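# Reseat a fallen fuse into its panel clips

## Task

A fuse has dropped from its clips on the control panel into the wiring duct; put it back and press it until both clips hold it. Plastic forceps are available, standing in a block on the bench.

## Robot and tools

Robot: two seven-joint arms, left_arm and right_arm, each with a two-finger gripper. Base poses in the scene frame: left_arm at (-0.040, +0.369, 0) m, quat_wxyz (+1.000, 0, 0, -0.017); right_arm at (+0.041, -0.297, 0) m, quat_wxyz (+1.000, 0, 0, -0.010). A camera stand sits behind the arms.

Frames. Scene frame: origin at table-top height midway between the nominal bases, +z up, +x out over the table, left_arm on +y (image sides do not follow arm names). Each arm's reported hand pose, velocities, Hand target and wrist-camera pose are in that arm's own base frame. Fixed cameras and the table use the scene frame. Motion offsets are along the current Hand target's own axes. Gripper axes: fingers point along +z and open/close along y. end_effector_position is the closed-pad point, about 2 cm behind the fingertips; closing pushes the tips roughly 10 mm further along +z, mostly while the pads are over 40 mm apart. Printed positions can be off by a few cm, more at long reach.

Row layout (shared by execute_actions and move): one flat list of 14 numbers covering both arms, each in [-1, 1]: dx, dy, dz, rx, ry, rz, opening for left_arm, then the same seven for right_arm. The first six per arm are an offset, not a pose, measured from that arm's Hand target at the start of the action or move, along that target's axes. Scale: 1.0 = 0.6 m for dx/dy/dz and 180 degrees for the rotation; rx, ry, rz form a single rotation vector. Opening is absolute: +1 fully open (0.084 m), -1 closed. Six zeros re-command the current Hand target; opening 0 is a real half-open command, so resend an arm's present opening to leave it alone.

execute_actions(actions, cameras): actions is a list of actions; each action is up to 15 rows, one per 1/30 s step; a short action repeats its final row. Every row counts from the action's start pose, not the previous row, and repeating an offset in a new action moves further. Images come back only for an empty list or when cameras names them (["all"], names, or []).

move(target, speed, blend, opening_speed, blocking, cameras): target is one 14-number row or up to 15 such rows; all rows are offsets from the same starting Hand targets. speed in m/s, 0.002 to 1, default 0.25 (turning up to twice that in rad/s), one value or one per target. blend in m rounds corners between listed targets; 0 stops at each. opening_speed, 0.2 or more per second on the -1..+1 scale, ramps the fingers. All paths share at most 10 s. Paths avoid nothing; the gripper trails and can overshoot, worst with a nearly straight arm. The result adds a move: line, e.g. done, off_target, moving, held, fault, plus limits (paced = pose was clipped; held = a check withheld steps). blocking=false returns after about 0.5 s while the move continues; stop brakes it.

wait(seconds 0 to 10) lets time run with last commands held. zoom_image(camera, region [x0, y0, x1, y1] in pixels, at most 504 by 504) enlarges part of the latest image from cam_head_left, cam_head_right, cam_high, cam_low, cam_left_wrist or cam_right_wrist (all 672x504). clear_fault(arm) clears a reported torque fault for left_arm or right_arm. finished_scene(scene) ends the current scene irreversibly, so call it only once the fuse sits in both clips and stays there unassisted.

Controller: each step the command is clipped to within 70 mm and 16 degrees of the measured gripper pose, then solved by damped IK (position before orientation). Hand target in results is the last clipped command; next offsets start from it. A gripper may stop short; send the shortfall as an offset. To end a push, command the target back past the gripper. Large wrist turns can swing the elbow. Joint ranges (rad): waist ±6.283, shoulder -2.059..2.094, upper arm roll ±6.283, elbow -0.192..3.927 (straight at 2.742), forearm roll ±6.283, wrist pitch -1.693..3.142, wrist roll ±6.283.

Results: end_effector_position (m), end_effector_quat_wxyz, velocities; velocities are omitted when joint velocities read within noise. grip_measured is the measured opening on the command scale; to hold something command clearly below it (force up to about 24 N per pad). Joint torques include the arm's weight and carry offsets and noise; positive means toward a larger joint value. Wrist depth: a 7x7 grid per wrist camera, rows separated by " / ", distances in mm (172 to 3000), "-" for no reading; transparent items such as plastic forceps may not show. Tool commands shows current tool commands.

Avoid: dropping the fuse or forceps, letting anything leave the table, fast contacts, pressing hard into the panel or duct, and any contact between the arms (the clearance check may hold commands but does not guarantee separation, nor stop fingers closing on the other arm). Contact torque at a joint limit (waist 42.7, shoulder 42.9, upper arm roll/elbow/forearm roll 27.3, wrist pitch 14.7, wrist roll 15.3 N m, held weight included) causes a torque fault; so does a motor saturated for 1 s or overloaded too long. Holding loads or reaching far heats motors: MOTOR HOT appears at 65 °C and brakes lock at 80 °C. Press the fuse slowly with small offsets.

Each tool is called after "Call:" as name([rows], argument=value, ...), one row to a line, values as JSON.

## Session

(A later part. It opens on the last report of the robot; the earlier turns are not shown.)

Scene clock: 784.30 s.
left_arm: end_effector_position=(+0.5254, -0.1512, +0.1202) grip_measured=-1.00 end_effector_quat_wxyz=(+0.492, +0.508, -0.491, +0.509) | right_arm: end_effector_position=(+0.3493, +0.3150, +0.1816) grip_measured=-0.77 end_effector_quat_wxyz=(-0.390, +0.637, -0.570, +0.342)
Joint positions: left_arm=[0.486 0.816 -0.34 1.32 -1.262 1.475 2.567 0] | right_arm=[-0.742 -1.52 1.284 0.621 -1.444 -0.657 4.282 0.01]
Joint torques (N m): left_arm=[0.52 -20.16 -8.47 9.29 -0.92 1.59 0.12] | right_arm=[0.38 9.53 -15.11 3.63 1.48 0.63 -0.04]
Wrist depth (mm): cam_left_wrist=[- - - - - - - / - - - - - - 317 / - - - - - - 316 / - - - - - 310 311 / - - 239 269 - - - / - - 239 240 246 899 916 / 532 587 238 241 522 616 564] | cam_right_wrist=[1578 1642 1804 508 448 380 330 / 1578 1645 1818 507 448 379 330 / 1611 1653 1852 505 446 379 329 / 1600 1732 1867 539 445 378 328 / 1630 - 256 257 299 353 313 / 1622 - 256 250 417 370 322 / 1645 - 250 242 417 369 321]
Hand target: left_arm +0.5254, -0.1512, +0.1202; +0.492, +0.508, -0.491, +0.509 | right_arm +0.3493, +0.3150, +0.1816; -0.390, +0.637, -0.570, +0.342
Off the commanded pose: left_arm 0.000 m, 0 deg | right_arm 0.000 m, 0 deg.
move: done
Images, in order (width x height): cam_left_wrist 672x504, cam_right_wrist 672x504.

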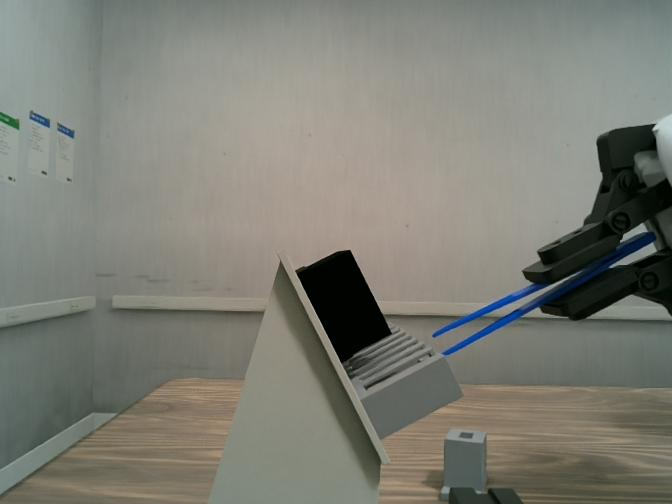

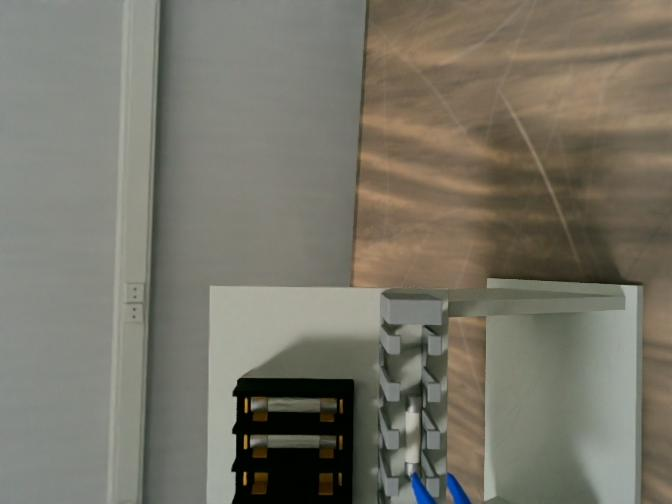

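Call:
move(target=[0, 0, 0, 0, 0, 0, -1, -0.0013, 0, 0.0667, 0, 0, 0, -0.76], speed=0.06, cameras=["cam_left_wrist", "cam_right_wrist"])

Call:
zoom_image(camera="cam_right_wrist", region=[370, 354, 520, 504])

Call:
zoom_image(camera="cam_left_wrist", region=[340, 340, 460, 430])

Scene clock: 818.80 s.
left_arm: end_effector_position=(+0.5254, -0.1512, +0.1202) grip_measured=-1.00 end_effector_quat_wxyz=(+0.492, +0.508, -0.491, +0.509) | right_arm: end_effector_position=(+0.3844, +0.3201, +0.1630) grip_measured=-0.78 end_effector_quat_wxyz=(-0.390, +0.637, -0.570, +0.342)
Joint positions: left_arm=[0.486 0.816 -0.34 1.32 -1.262 1.475 2.567 0] | right_arm=[-0.865 -1.532 1.364 0.658 -1.257 -0.664 4.152 0.01]
Joint torques (N m): left_arm=[0.22 -20.01 -8.54 9.26 -0.92 1.61 0.17] | right_arm=[-0.51 9.83 -15.69 2.78 1.14 0.55 -0.14]
Wrist depth (mm): cam_left_wrist=[- - - - - - - / - - - - - - - / - - - - - 312 294 / - - - - - 310 293 / - - 239 270 316 307 311 / - - 239 240 246 904 916 / 533 589 238 241 522 617 565] | cam_right_wrist=[1539 1585 1772 - 442 353 306 / 1560 1619 1790 - 440 351 305 / 1560 1677 1790 - 438 351 305 / 1578 1706 1795 499 438 350 305 / - - 216 216 217 282 287 / - - 216 216 217 343 298 / - - 201 202 217 342 298]
Hand target: left_arm +0.5254, -0.1512, +0.1202; +0.492, +0.508, -0.491, +0.509 | right_arm +0.3844, +0.3201, +0.1630; -0.390, +0.637, -0.570, +0.342
Off the commanded pose: left_arm 0.000 m, 0 deg | right_arm 0.000 m, 0 deg.
move: done
Images, in order (width x height): cam_left_wrist 672x504, cam_right_wrist 672x504.

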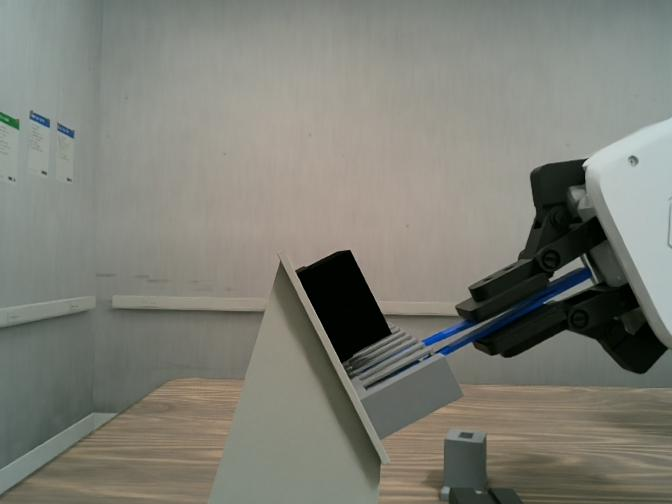

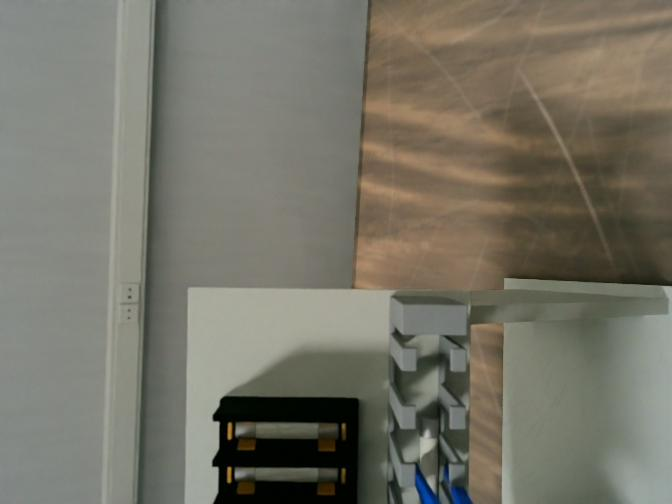

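Scaled by 3.360 from the camera's 672x504 image, which has a finer 960x720 frame.

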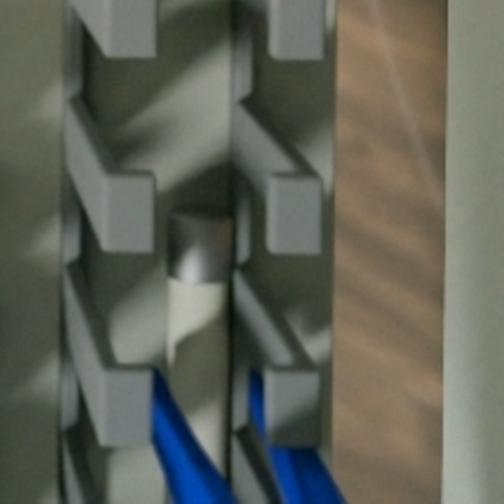

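Scaled by 4.200 from the camera's 672x504 image, which has a finer 960x720 frame.

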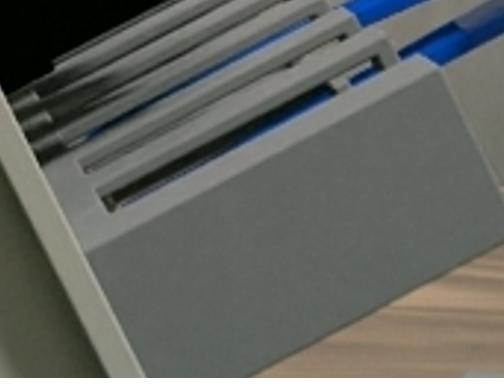

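Call:
zoom_image(camera="cam_left_wrist", region=[340, 350, 400, 410])

Call:
zoom_image(camera="cam_right_wrist", region=[390, 424, 470, 504])

Scaled by 8.400 from the camera's 672x504 image, which has a finer 960x720 frame.

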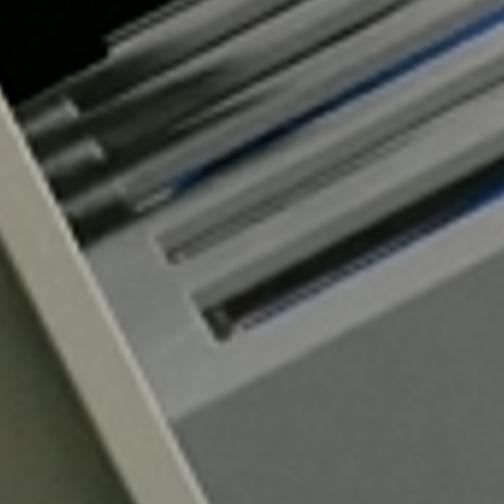

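Scaled by 6.300 from the camera's 672x504 image, which has a finer 960x720 frame.

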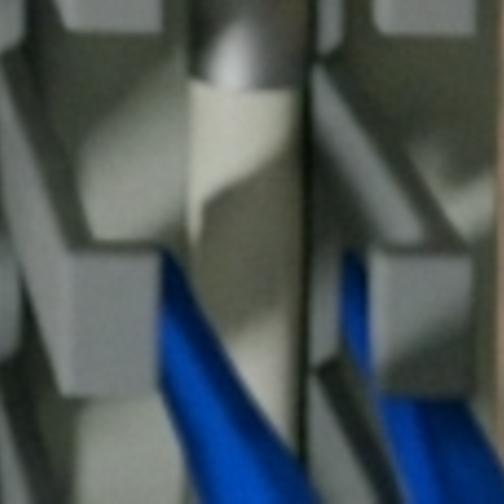

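Call:
move([
  [0, 0, 0, 0, 0, 0, -1, 0, 0, 0.004, 0, 0, 0, -0.76],
  [0, 0, 0, 0, 0, 0, -1, 0, 0, 0.004, 0, 0, 0, -0.82],
], speed=0.04, opening_speed=0.4, cameras=["cam_left_wrist", "cam_right_wrist"])

Call:
zoom_image(camera="cam_left_wrist", region=[340, 350, 400, 410])

Call:
zoom_image(camera="cam_right_wrist", region=[390, 424, 470, 504])

Scene clock: 841.33 s.
left_arm: end_effector_position=(+0.5254, -0.1512, +0.1202) grip_measured=-1.00 end_effector_quat_wxyz=(+0.492, +0.508, -0.491, +0.509) | right_arm: end_effector_position=(+0.3865, +0.3203, +0.1619) grip_measured=-0.84 end_effector_quat_wxyz=(-0.390, +0.637, -0.570, +0.342)
Joint positions: left_arm=[0.486 0.816 -0.34 1.32 -1.262 1.475 2.567 0] | right_arm=[-0.873 -1.534 1.368 0.661 -1.247 -0.666 4.146 0.007]
Joint torques (N m): left_arm=[0.45 -19.84 -8.63 9.27 -1.03 1.68 0.01] | right_arm=[-0.48 9.93 -15.83 2.77 1.58 0.64 0.03]
Wrist depth (mm): cam_left_wrist=[- - - - - - - / - - - - - - - / - - - - - 313 294 / - - - - - 308 293 / - - 239 270 317 305 311 / - - 239 239 246 900 919 / 532 587 238 240 522 613 566] | cam_right_wrist=[1533 1593 1754 - 440 351 305 / 1539 1657 1790 - 437 350 304 / 1571 1677 1799 - 437 350 304 / 1574 1681 1795 497 436 349 303 / - - 214 214 214 282 286 / - - 213 214 214 341 297 / - - 201 201 214 340 296]
Hand target: left_arm +0.5254, -0.1512, +0.1202; +0.492, +0.508, -0.491, +0.509 | right_arm +0.3865, +0.3203, +0.1619; -0.390, +0.637, -0.570, +0.342
Off the commanded pose: left_arm 0.000 m, 0 deg | right_arm 0.000 m, 0 deg.
move: done
Images, in order (width x height): cam_left_wrist 672x504, cam_right_wrist 672x504.

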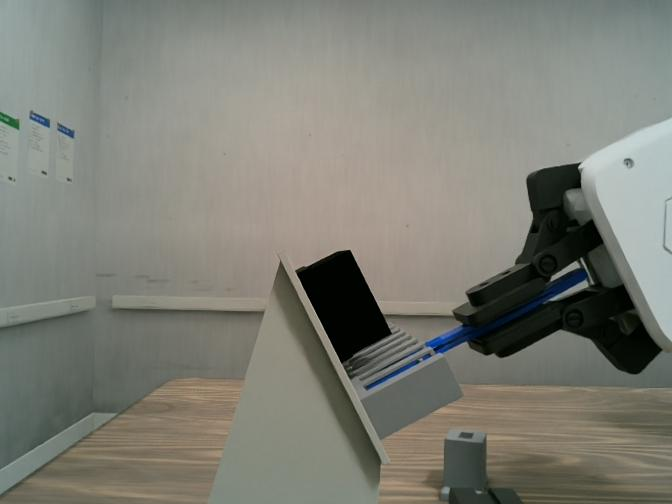

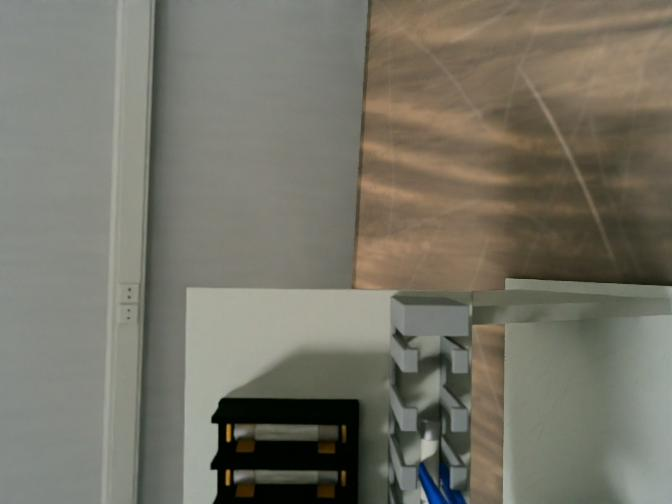

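Scaled by 8.400 from the camera's 672x504 image, which has a finer 960x720 frame.

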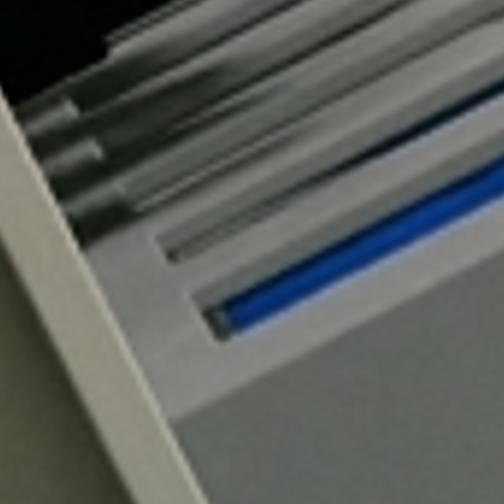

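Scaled by 6.300 from the camera's 672x504 image, which has a finer 960x720 frame.

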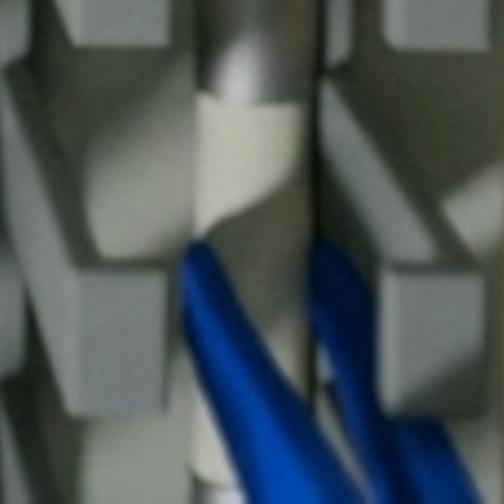

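Call:
move([
  [0, 0, 0, 0, 0, 0, -1, 0, 0, 0, 0, 0, 0, -0.765],
  [0, 0, 0, 0, 0, 0, -1, 0, 0, 0.0042, 0, 0, 0, -0.765],
  [0, 0, 0, 0, 0, 0, -1, 0, 0, 0.0042, 0, 0, 0, -0.83],
], speed=0.04, opening_speed=0.4, cameras=["cam_left_wrist", "cam_right_wrist"])

Call:
zoom_image(camera="cam_left_wrist", region=[340, 350, 400, 410])

Call:
zoom_image(camera="cam_right_wrist", region=[390, 424, 470, 504])

Scene clock: 857.77 s.
left_arm: end_effector_position=(+0.5254, -0.1512, +0.1202) grip_measured=-1.00 end_effector_quat_wxyz=(+0.492, +0.508, -0.491, +0.509) | right_arm: end_effector_position=(+0.3888, +0.3206, +0.1608) grip_measured=-0.85 end_effector_quat_wxyz=(-0.390, +0.637, -0.570, +0.342)
Joint positions: left_arm=[0.486 0.816 -0.34 1.32 -1.262 1.475 2.567 0] | right_arm=[-0.881 -1.537 1.372 0.664 -1.236 -0.668 4.14 0.007]
Joint torques (N m): left_arm=[0.45 -20.01 -8.65 9.4 -0.73 1.67 0.07] | right_arm=[-0.27 10.05 -15.9 2.67 1.62 0.57 -0.04]
Wrist depth (mm): cam_left_wrist=[- - - - - - - / - - - - - - - / - - - - - 313 293 / - - - - - 308 293 / - - 239 270 317 307 307 / - - 239 239 246 900 914 / 530 589 238 240 523 616 566] | cam_right_wrist=[1539 1585 1776 - 437 350 303 / 1539 1657 1758 - 436 348 303 / 1560 1669 1809 - 434 347 302 / 1578 1694 1781 495 433 347 301 / - - 211 211 212 281 283 / - - 211 212 212 339 295 / - - 201 201 212 339 294]
Hand target: left_arm +0.5254, -0.1512, +0.1202; +0.492, +0.508, -0.491, +0.509 | right_arm +0.3887, +0.3206, +0.1608; -0.390, +0.637, -0.570, +0.342
Off the commanded pose: left_arm 0.000 m, 0 deg | right_arm 0.000 m, 0 deg.
move: done
Images, in order (width x height): cam_left_wrist 672x504, cam_right_wrist 672x504.

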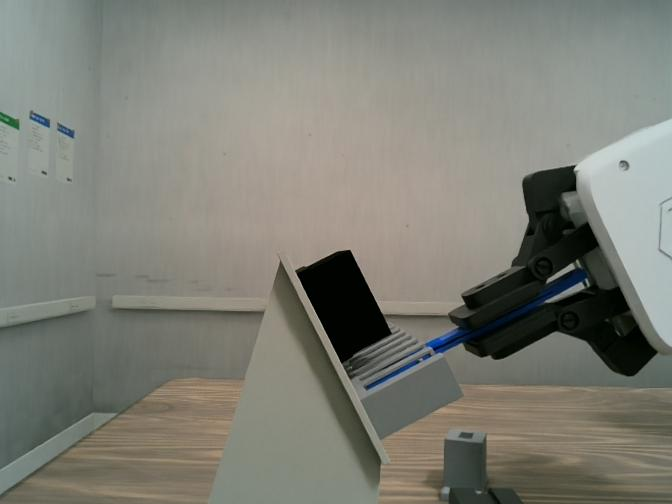

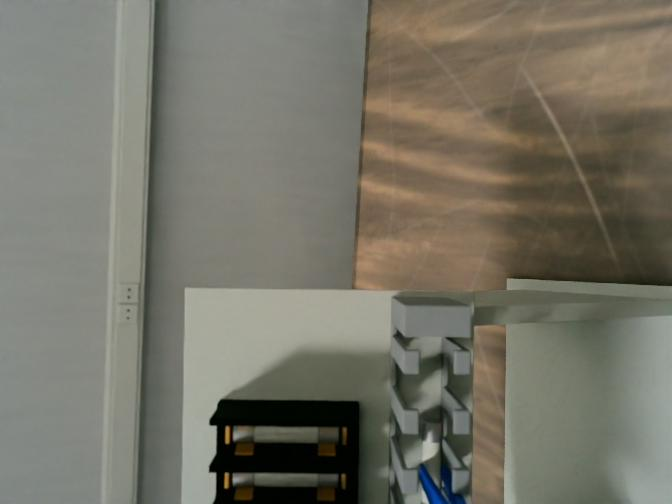

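Scaled by 8.400 from the camera's 672x504 image, which has a finer 960x720 frame.

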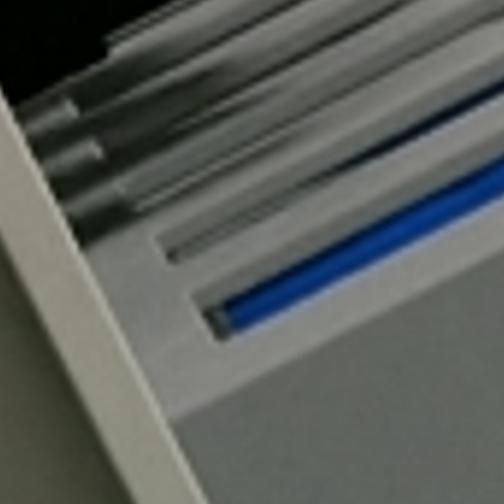

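Scaled by 6.300 from the camera's 672x504 image, which has a finer 960x720 frame.

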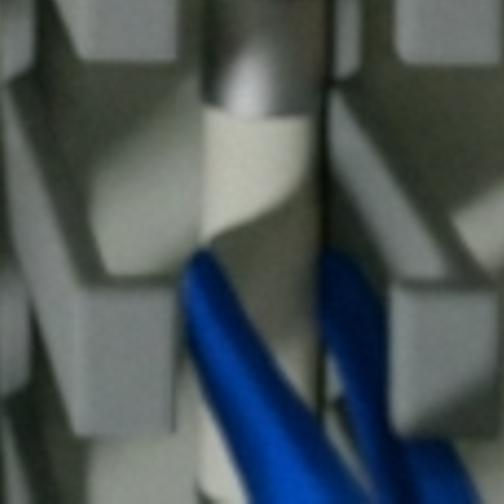

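Call:
move([
  [0, 0, 0, 0, 0, 0, -1, 0, 0, 0, 0, 0, 0, -0.86],
  [0, 0, 0, 0, 0, 0, -1, 0, 0, -0.012, 0, 0, 0, -0.86],
], speed=0.04, opening_speed=0.4, cameras=["cam_left_wrist", "cam_right_wrist"])

Call:
zoom_image(camera="cam_right_wrist", region=[380, 404, 480, 504])

Call:
zoom_image(camera="cam_left_wrist", region=[340, 340, 440, 420])

Scene clock: 888.87 s.
left_arm: end_effector_position=(+0.5254, -0.1512, +0.1202) grip_measured=-1.00 end_effector_quat_wxyz=(+0.492, +0.508, -0.491, +0.509) | right_arm: end_effector_position=(+0.3824, +0.3198, +0.1641) grip_measured=-0.87 end_effector_quat_wxyz=(-0.390, +0.637, -0.570, +0.342)
Joint positions: left_arm=[0.486 0.816 -0.34 1.32 -1.262 1.475 2.567 0] | right_arm=[-0.858 -1.53 1.359 0.655 -1.267 -0.663 4.157 0.006]
Joint torques (N m): left_arm=[0.42 -20.07 -8.56 9.19 -1.04 1.6 0.23] | right_arm=[0.22 10.42 -16.06 2.44 1.03 1.04 0.25]
Wrist depth (mm): cam_left_wrist=[- - - - - - - / - - - - - - - / - - - - - 313 294 / - - - - - 311 294 / - - 239 270 336 302 307 / - - 239 239 246 907 912 / 531 588 238 241 524 617 564] | cam_right_wrist=[1533 1600 1776 - 443 353 308 / 1553 1619 1790 - 442 353 307 / 1567 1681 1813 - 441 352 306 / 1574 1702 1795 503 440 351 306 / - - 218 219 219 283 291 / - - 218 219 219 344 299 / - - 202 204 219 343 299]
Hand target: left_arm +0.5254, -0.1512, +0.1202; +0.492, +0.508, -0.491, +0.509 | right_arm +0.3824, +0.3198, +0.1641; -0.390, +0.637, -0.570, +0.342
Off the commanded pose: left_arm 0.000 m, 0 deg | right_arm 0.000 m, 0 deg.
move: done
Images, in order (width x height): cam_left_wrist 672x504, cam_right_wrist 672x504.

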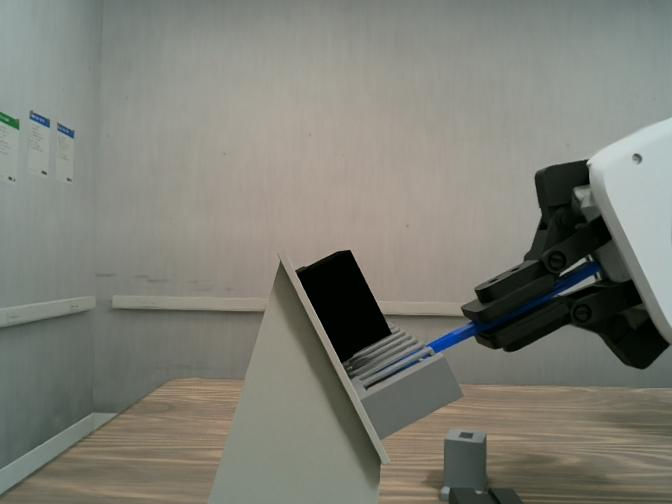

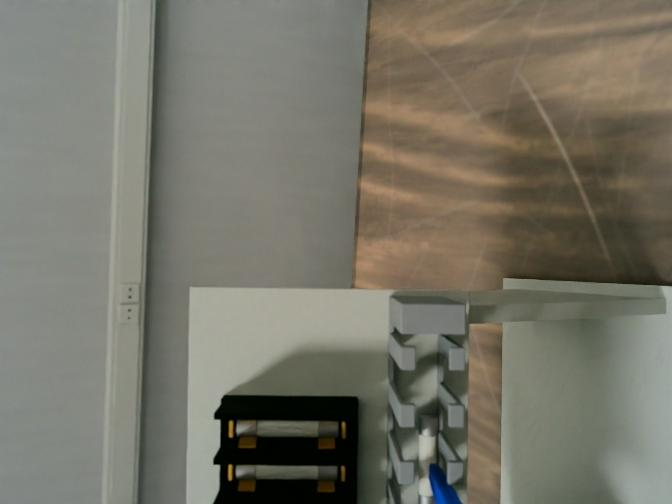

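Scaled by 5.040 from the camera's 672x504 image, which has a finer 960x720 frame.

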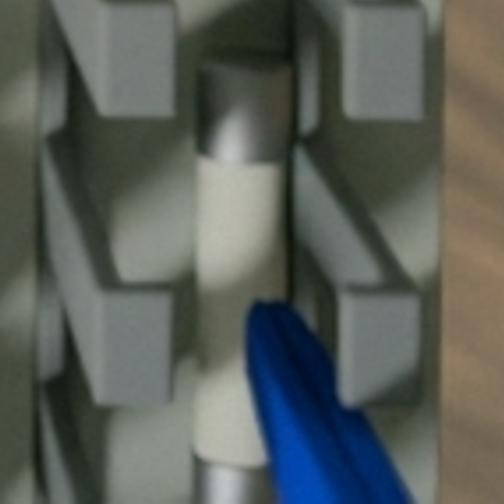

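Scaled by 5.040 from the camera's 672x504 image, which has a finer 960x720 frame.

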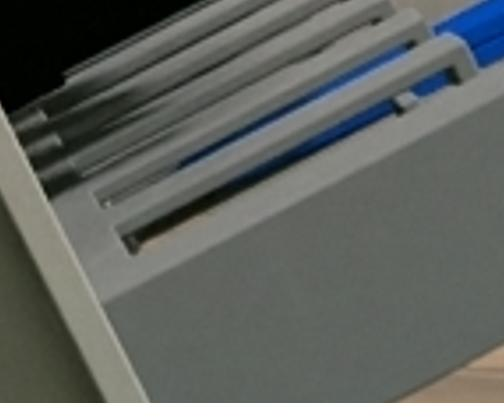

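Call:
move(target=[0, 0, 0, 0, 0, 0, -1, 0, 0, -0.062, 0, 0, 0, -0.87], speed=0.12, cameras=["cam_left_wrist", "cam_right_wrist", "cam_high"])

Call:
zoom_image(camera="cam_right_wrist", region=[370, 354, 520, 504])

Call:
zoom_image(camera="cam_left_wrist", region=[420, 200, 672, 400])

Call:
zoom_image(camera="cam_high", region=[240, 200, 360, 330])

Scene clock: 921.23 s.
left_arm: end_effector_position=(+0.5254, -0.1512, +0.1202) grip_measured=-1.00 end_effector_quat_wxyz=(+0.492, +0.508, -0.491, +0.509) | right_arm: end_effector_position=(+0.3497, +0.3158, +0.1813) grip_measured=-0.87 end_effector_quat_wxyz=(-0.390, +0.637, -0.570, +0.342)
Joint positions: left_arm=[0.486 0.816 -0.34 1.32 -1.262 1.475 2.567 0] | right_arm=[-0.742 -1.513 1.287 0.624 -1.446 -0.65 4.283 0.006]
Joint torques (N m): left_arm=[0.39 -20.09 -8.73 9.4 -0.7 1.65 0.06] | right_arm=[0.39 10.08 -15.44 4.24 0.62 1.13 0.41]
Wrist depth (mm): cam_left_wrist=[- - - - - - - / - - - - - - 316 / - - - - - - 314 / - - - - - 310 309 / - - 239 270 - - - / - - 239 240 246 899 921 / 531 586 238 240 522 616 565] | cam_right_wrist=[1567 1630 1804 509 448 380 330 / 1593 1645 1833 507 447 379 329 / 1589 1669 1838 504 445 378 329 / 1619 1706 1852 541 444 378 327 / 1622 - 256 256 284 353 311 / 1634 - 242 250 418 370 321 / 1645 - 248 248 416 370 321]
Hand target: left_arm +0.5254, -0.1512, +0.1202; +0.492, +0.508, -0.491, +0.509 | right_arm +0.3497, +0.3159, +0.1813; -0.390, +0.637, -0.570, +0.342
Off the commanded pose: left_arm 0.000 m, 0 deg | right_arm 0.000 m, 0 deg.
move: done
Images, in order (width x height): cam_high 672x504, cam_left_wrist 672x504, cam_right_wrist 672x504.

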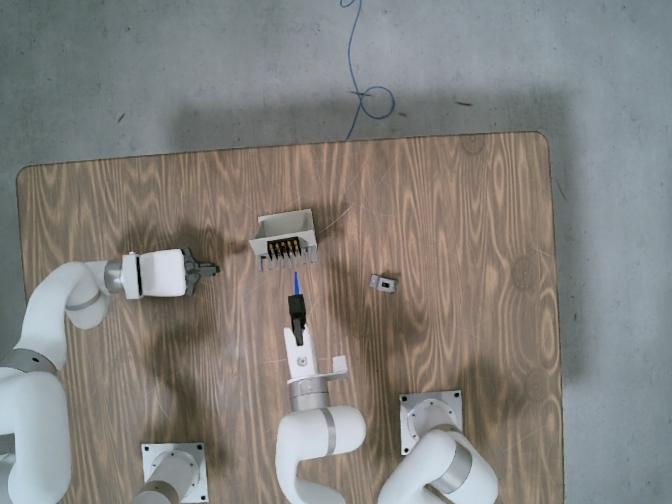

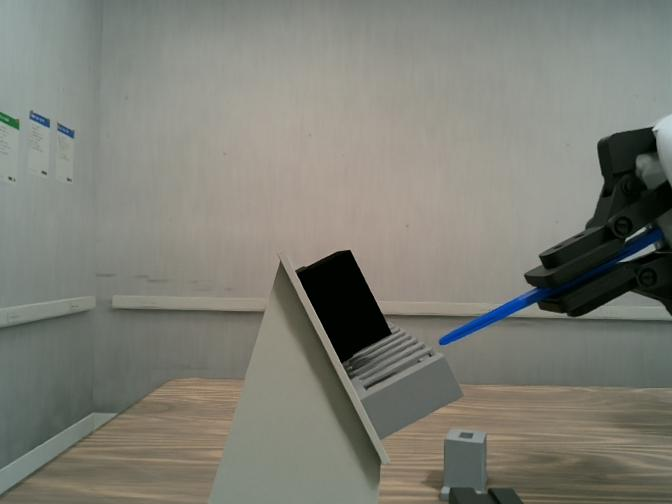

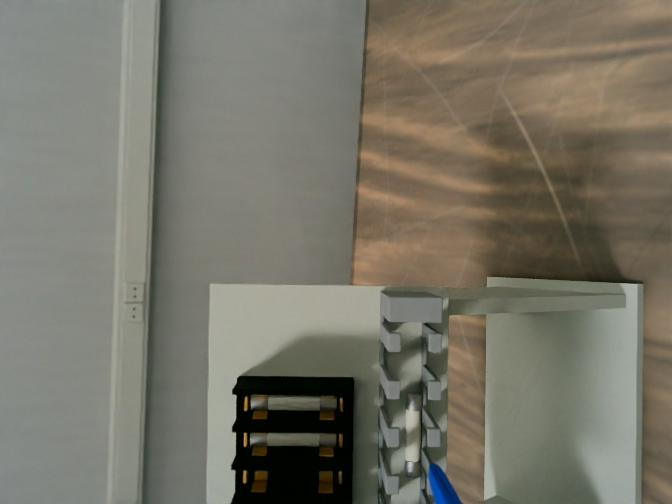

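Scaled by 3.360 from the camera's 672x504 image, which has a finer 960x720 frame.

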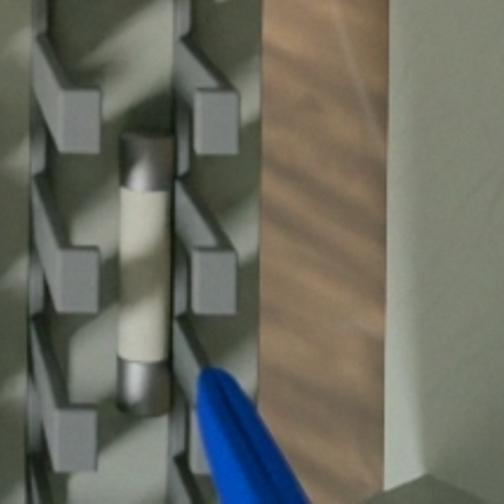

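Scaled by 2.000 from the camera's 672x504 image, which has a finer 960x720 frame.

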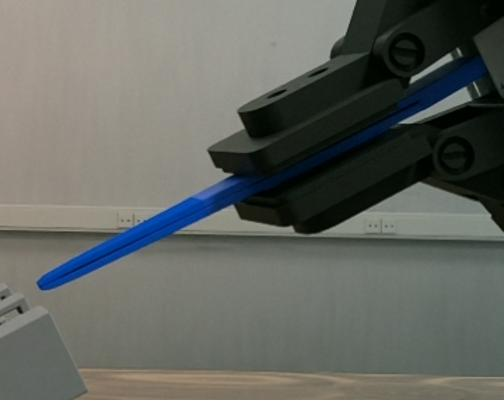

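Scaled by 3.877 from the camera's 672x504 image, which has a finer 960x720 frame.

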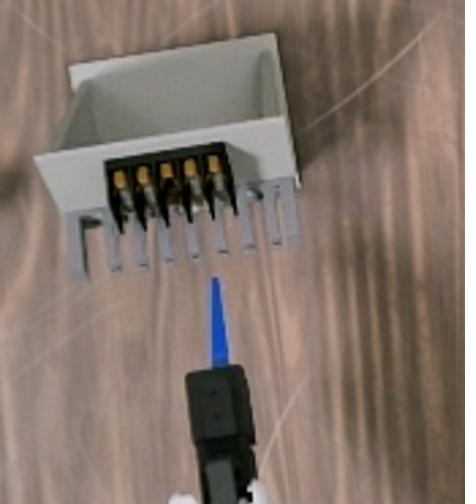

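Call:
zoom_image(camera="cam_right_wrist", region=[200, 354, 370, 504])

Call:
zoom_image(camera="cam_right_wrist", region=[360, 274, 460, 364])

Scaled by 2.965 from the camera's 672x504 image, which has a finer 960x720 frame.

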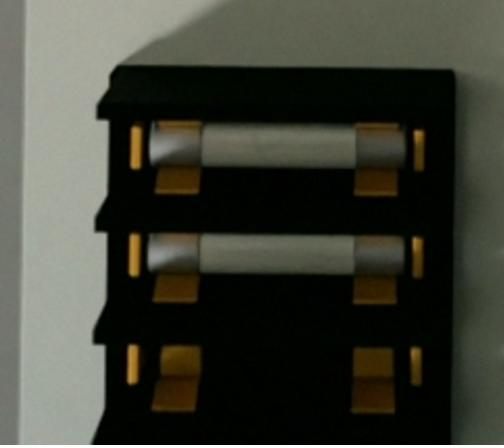

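Scaled by 5.040 from the camera's 672x504 image, which has a finer 960x720 frame.

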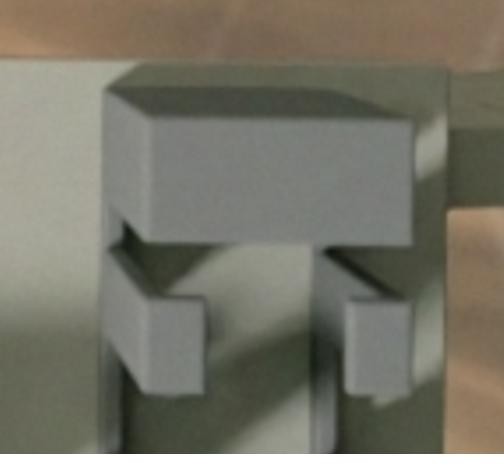

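Call:
move([
  [0, 0, 0, 0, 0, 0, -1, 0.0005, 0, 0, 0, -0.0131, 0, -0.765],
  [0, 0, 0, 0, 0, 0, -1, 0.0005, 0, 0.071, 0, -0.0131, 0, -0.765],
], speed=0.08, opening_speed=0.5, cameras=["cam_left_wrist", "cam_right_wrist"])

Call:
zoom_image(camera="cam_right_wrist", region=[380, 404, 480, 504])

Call:
zoom_image(camera="cam_left_wrist", region=[340, 340, 440, 420])

Scene clock: 970.50 s.
left_arm: end_effector_position=(+0.5254, -0.1512, +0.1202) grip_measured=-1.00 end_effector_quat_wxyz=(+0.492, +0.508, -0.491, +0.509) | right_arm: end_effector_position=(+0.3872, +0.3201, +0.1616) grip_measured=-0.79 end_effector_quat_wxyz=(-0.401, +0.644, -0.562, +0.328)
Joint positions: left_arm=[0.486 0.816 -0.34 1.32 -1.262 1.475 2.567 0] | right_arm=[-0.885 -1.553 1.375 0.614 -1.121 -0.722 4.034 0.009]
Joint torques (N m): left_arm=[0.46 -20.07 -8.67 9.38 -0.91 1.42 0.22] | right_arm=[-0.28 9.61 -15.64 2.6 1.6 0.35 -0.04]
Wrist depth (mm): cam_left_wrist=[- - - - - - - / - - - - - - - / - - - - - 315 297 / - - - - - 306 296 / - - 240 270 317 307 309 / - - 239 240 246 896 927 / 530 587 238 240 523 616 566] | cam_right_wrist=[1529 1626 1728 1795 432 345 300 / 1539 1645 1772 - 432 346 301 / 1567 1669 1809 - 432 346 300 / 1574 1706 1781 494 432 332 296 / - - 211 211 212 324 284 / - - 211 212 213 341 296 / - - 194 199 214 341 296]
Hand target: left_arm +0.5254, -0.1512, +0.1202; +0.492, +0.508, -0.491, +0.509 | right_arm +0.3872, +0.3201, +0.1616; -0.401, +0.644, -0.562, +0.328
Off the commanded pose: left_arm 0.000 m, 0 deg | right_arm 0.000 m, 0 deg.
move: done
Images, in order (width x height): cam_left_wrist 672x504, cam_right_wrist 672x504.

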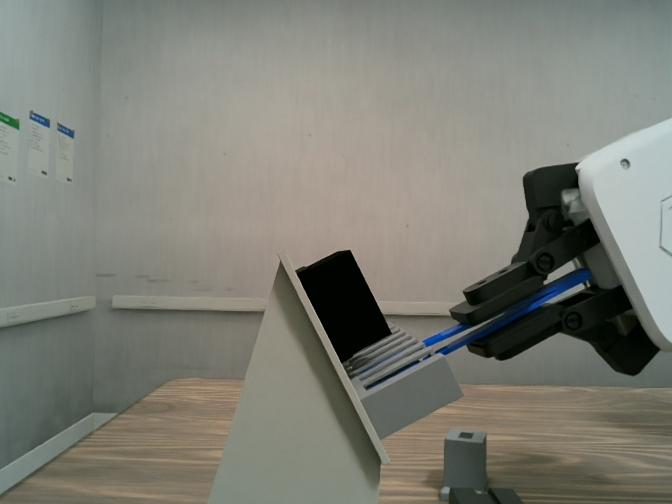

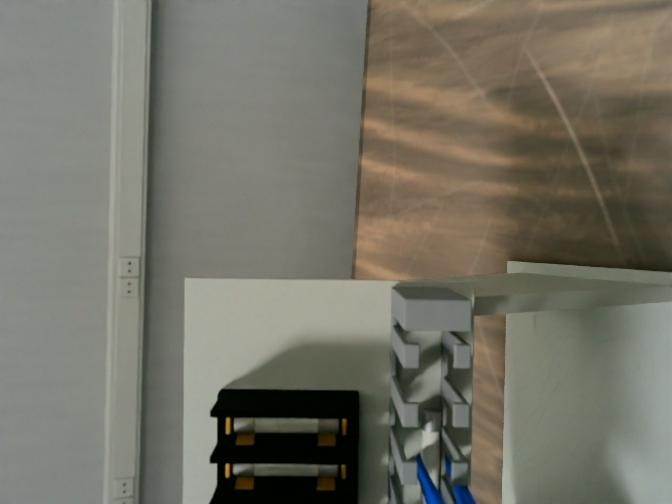

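Scaled by 5.040 from the camera's 672x504 image, which has a finer 960x720 frame.

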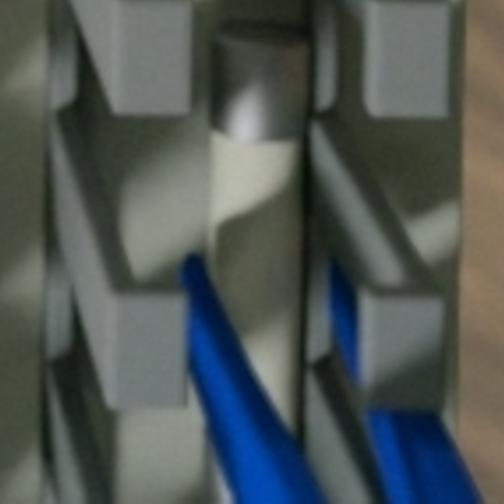

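Scaled by 5.040 from the camera's 672x504 image, which has a finer 960x720 frame.

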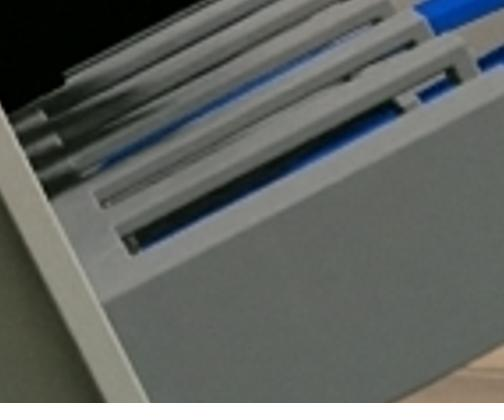

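Call:
move(target=[0, 0, 0, 0, 0, 0, -1, 0.0045, 0, -0.0003, 0, -0.0194, 0, -0.765], speed=0.04, cameras=["cam_left_wrist", "cam_right_wrist"])

Call:
zoom_image(camera="cam_right_wrist", region=[380, 404, 480, 504])

Call:
zoom_image(camera="cam_left_wrist", region=[340, 340, 440, 420])

Scene clock: 1020.87 s.
left_arm: end_effector_position=(+0.5254, -0.1512, +0.1202) grip_measured=-1.00 end_effector_quat_wxyz=(+0.492, +0.508, -0.491, +0.509) | right_arm: end_effector_position=(+0.3875, +0.3174, +0.1616) grip_measured=-0.79 end_effector_quat_wxyz=(-0.418, +0.654, -0.550, +0.309)
Joint positions: left_arm=[0.486 0.816 -0.34 1.32 -1.262 1.475 2.567 0] | right_arm=[-0.917 -1.605 1.382 0.558 -0.973 -0.84 3.922 0.009]
Joint torques (N m): left_arm=[0.29 -19.85 -8.44 9.35 -0.84 1.49 0.11] | right_arm=[-0.31 9.62 -15.23 1.25 2.6 0.07 -0.05]
Wrist depth (mm): cam_left_wrist=[- - - - - - - / - - - - - - - / - - - - - 322 305 / - - - - - 312 304 / - - 239 270 318 312 317 / - - 239 240 246 902 918 / 531 590 238 240 522 616 564] | cam_right_wrist=[1493 1619 1706 1758 421 338 294 / 1543 1634 1767 - 424 340 296 / 1560 1657 1795 488 426 342 297 / 1585 1698 1772 207 403 327 286 / - - 208 208 209 323 283 / - - 209 210 212 342 296 / - - 191 200 214 336 297]
Hand target: left_arm +0.5254, -0.1512, +0.1202; +0.492, +0.508, -0.491, +0.509 | right_arm +0.3875, +0.3174, +0.1616; -0.418, +0.654, -0.550, +0.309
Off the commanded pose: left_arm 0.000 m, 0 deg | right_arm 0.000 m, 0 deg.
move: done
Images, in order (width x height): cam_left_wrist 672x504, cam_right_wrist 672x504.

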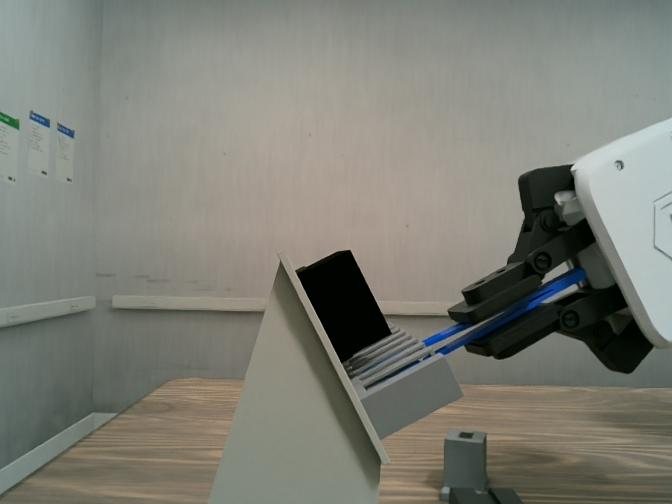

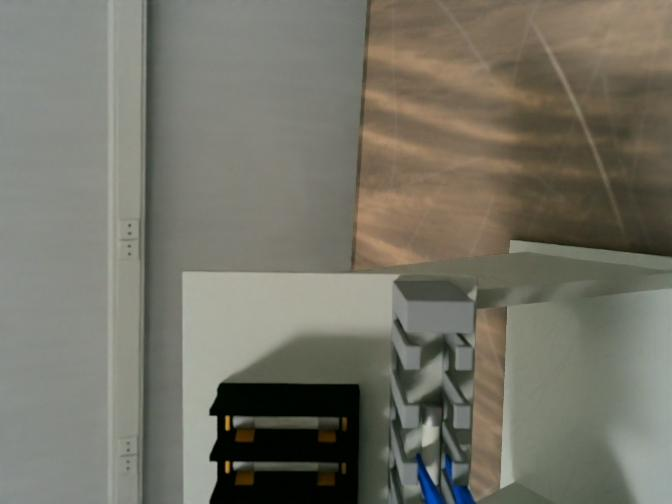

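Scaled by 5.040 from the camera's 672x504 image, which has a finer 960x720 frame.

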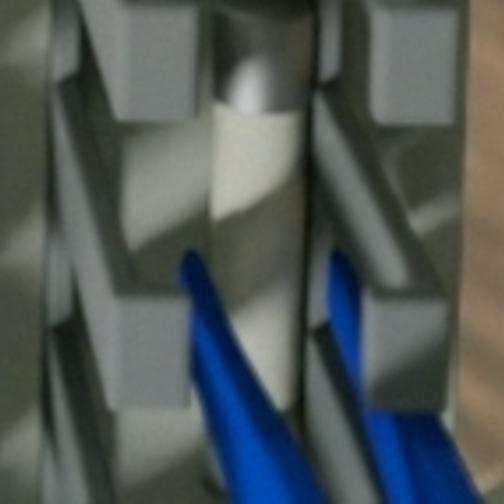

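Scaled by 5.040 from the camera's 672x504 image, which has a finer 960x720 frame.

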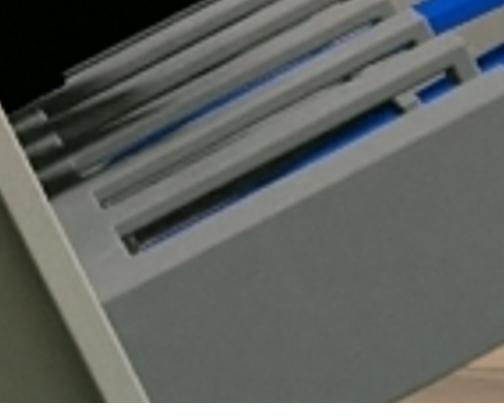

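Call:
move([
  [0, 0, 0, 0, 0, 0, -1, 0, 0, 0, 0, 0, 0, -0.815],
  [0, 0, 0, 0, 0, 0, -1, 0, -0.0042, 0, 0, 0, 0, -0.815],
], speed=0.03, opening_speed=0.4, cameras=["cam_left_wrist", "cam_right_wrist"])

Call:
zoom_image(camera="cam_right_wrist", region=[380, 404, 480, 504])

Call:
zoom_image(camera="cam_left_wrist", region=[340, 340, 440, 420])

Scene clock: 1029.30 s.
left_arm: end_effector_position=(+0.5254, -0.1512, +0.1202) grip_measured=-1.00 end_effector_quat_wxyz=(+0.492, +0.508, -0.491, +0.509) | right_arm: end_effector_position=(+0.3886, +0.3175, +0.1638) grip_measured=-0.84 end_effector_quat_wxyz=(-0.418, +0.654, -0.550, +0.309)
Joint positions: left_arm=[0.486 0.816 -0.34 1.32 -1.262 1.475 2.567 0] | right_arm=[-0.922 -1.601 1.376 0.562 -0.978 -0.841 3.921 0.007]
Joint torques (N m): left_arm=[0.12 -19.84 -8.56 9.3 -1.03 1.62 0.08] | right_arm=[-0.43 10.42 -15.52 1.92 2.03 0.38 -0.03]
Wrist depth (mm): cam_left_wrist=[- - - - - - - / - - - - - - 314 / - - - - - 320 305 / - - - - - 315 305 / - - 239 270 313 311 318 / - - 239 240 246 899 918 / 530 591 238 240 522 617 563] | cam_right_wrist=[1499 1604 1698 1767 426 342 297 / 1550 1626 1754 - 428 344 298 / 1557 1665 1799 - 430 346 300 / 1593 1702 1776 207 408 330 289 / - - 208 209 181 327 286 / - - 209 210 211 344 298 / - - 191 192 213 337 300]
Hand target: left_arm +0.5254, -0.1512, +0.1202; +0.492, +0.508, -0.491, +0.509 | right_arm +0.3886, +0.3175, +0.1638; -0.418, +0.654, -0.550, +0.309
Off the commanded pose: left_arm 0.000 m, 0 deg | right_arm 0.000 m, 0 deg.
move: done
Images, in order (width x height): cam_left_wrist 672x504, cam_right_wrist 672x504.

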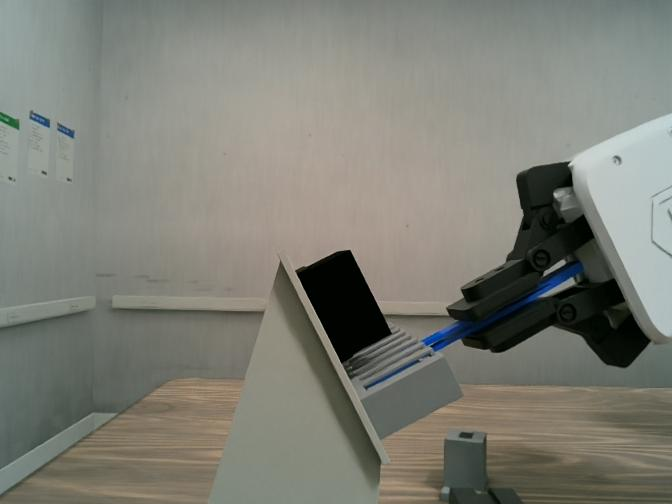

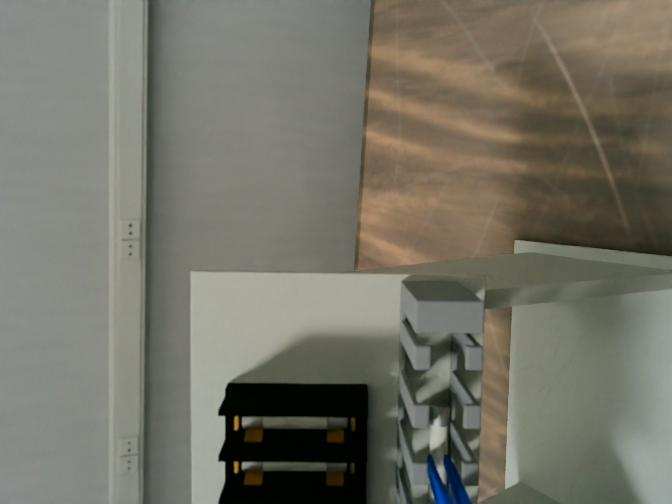

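Scaled by 5.040 from the camera's 672x504 image, which has a finer 960x720 frame.

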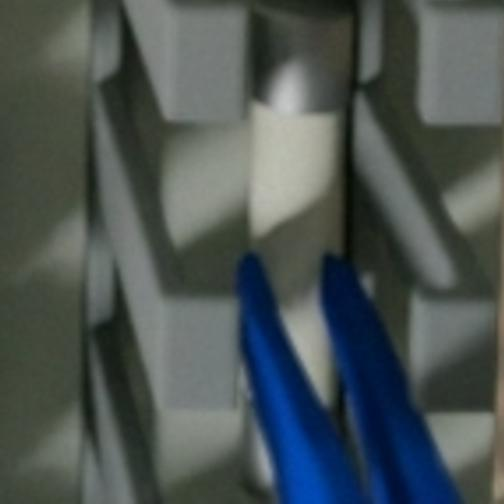

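Scaled by 5.040 from the camera's 672x504 image, which has a finer 960x720 frame.

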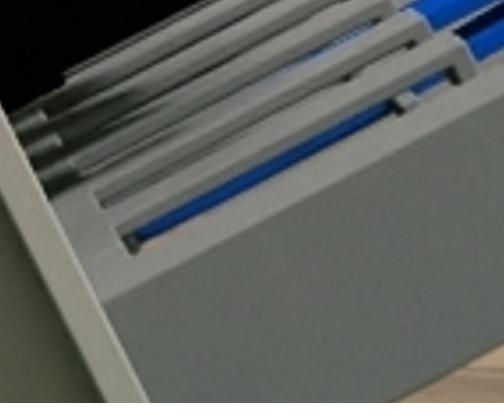

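Call:
move([
  [0, 0, 0, 0, 0, 0, -1, 0, 0, -0.004, 0, 0, 0, -0.76],
  [0, 0, 0, 0, 0, 0, -1, 0, 0.0042, -0.004, 0, 0, 0, -0.76],
  [0, 0, 0, 0, 0, 0, -1, 0, 0.0042, 0.0035, 0, 0, 0, -0.76],
], speed=0.04, opening_speed=0.4, cameras=["cam_left_wrist", "cam_right_wrist"])

Call:
zoom_image(camera="cam_right_wrist", region=[380, 404, 480, 504])

Call:
zoom_image(camera="cam_left_wrist", region=[340, 340, 440, 420])

Scene clock: 1056.67 s.
left_arm: end_effector_position=(+0.5254, -0.1512, +0.1202) grip_measured=-1.00 end_effector_quat_wxyz=(+0.492, +0.508, -0.491, +0.509) | right_arm: end_effector_position=(+0.3893, +0.3179, +0.1606) grip_measured=-0.78 end_effector_quat_wxyz=(-0.418, +0.654, -0.550, +0.309)
Joint positions: left_arm=[0.486 0.816 -0.34 1.32 -1.262 1.475 2.567 0] | right_arm=[-0.924 -1.607 1.386 0.562 -0.966 -0.841 3.92 0.01]
Joint torques (N m): left_arm=[0.28 -20.06 -8.51 9.41 -0.95 1.57 0.27] | right_arm=[-0.71 9.66 -15.36 1.63 2.24 0.21 0]
Wrist depth (mm): cam_left_wrist=[- - - - - - - / - - - - - - - / - - - - - 320 306 / - - - - - 313 303 / - - 239 270 312 310 322 / - - 239 240 246 903 913 / 532 590 238 240 523 616 566] | cam_right_wrist=[1503 1596 1711 1767 420 337 294 / 1533 1622 1754 - 421 339 295 / 1557 1669 1781 486 425 341 296 / 1582 1702 1776 205 402 326 285 / - - 206 206 207 322 281 / - - 207 208 209 340 295 / - - 191 197 212 336 296]
Hand target: left_arm +0.5254, -0.1512, +0.1202; +0.492, +0.508, -0.491, +0.509 | right_arm +0.3893, +0.3179, +0.1606; -0.418, +0.654, -0.550, +0.309
Off the commanded pose: left_arm 0.000 m, 0 deg | right_arm 0.000 m, 0 deg.
move: done
Images, in order (width x height): cam_left_wrist 672x504, cam_right_wrist 672x504.

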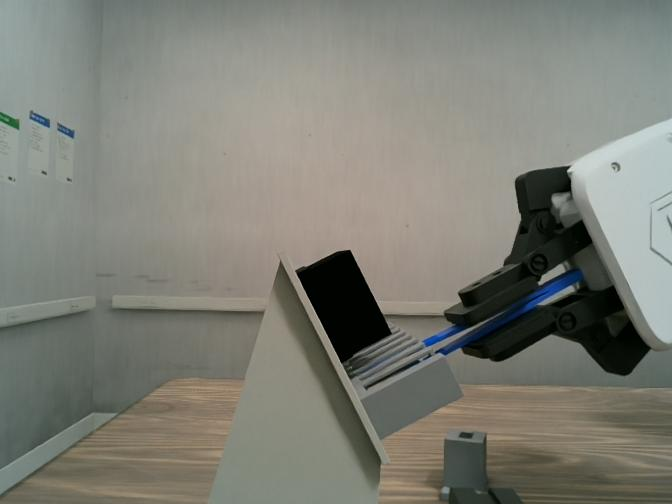

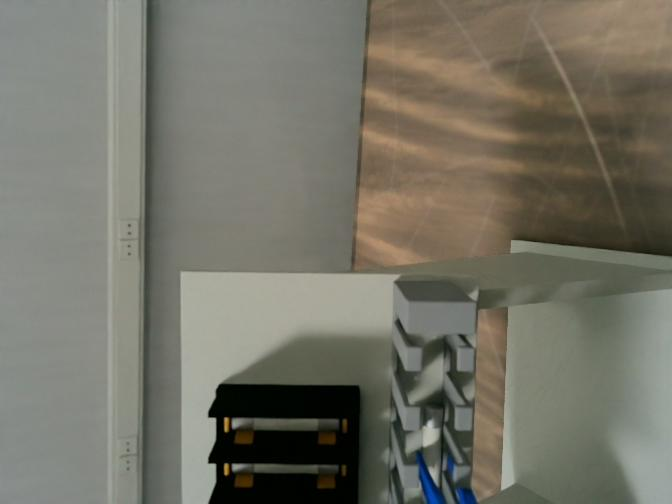

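Scaled by 5.040 from the camera's 672x504 image, which has a finer 960x720 frame.

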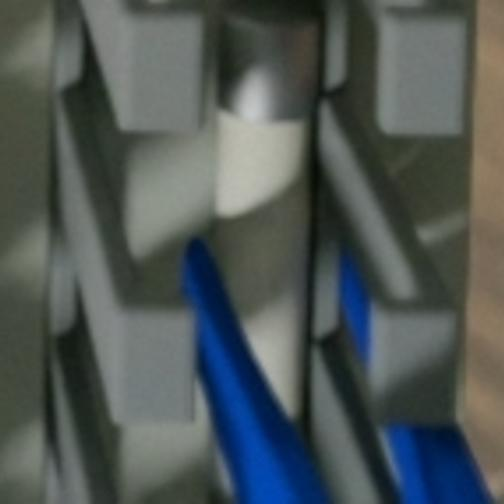

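Scaled by 5.040 from the camera's 672x504 image, which has a finer 960x720 frame.

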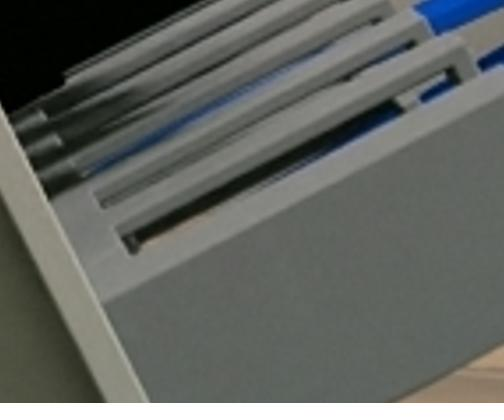

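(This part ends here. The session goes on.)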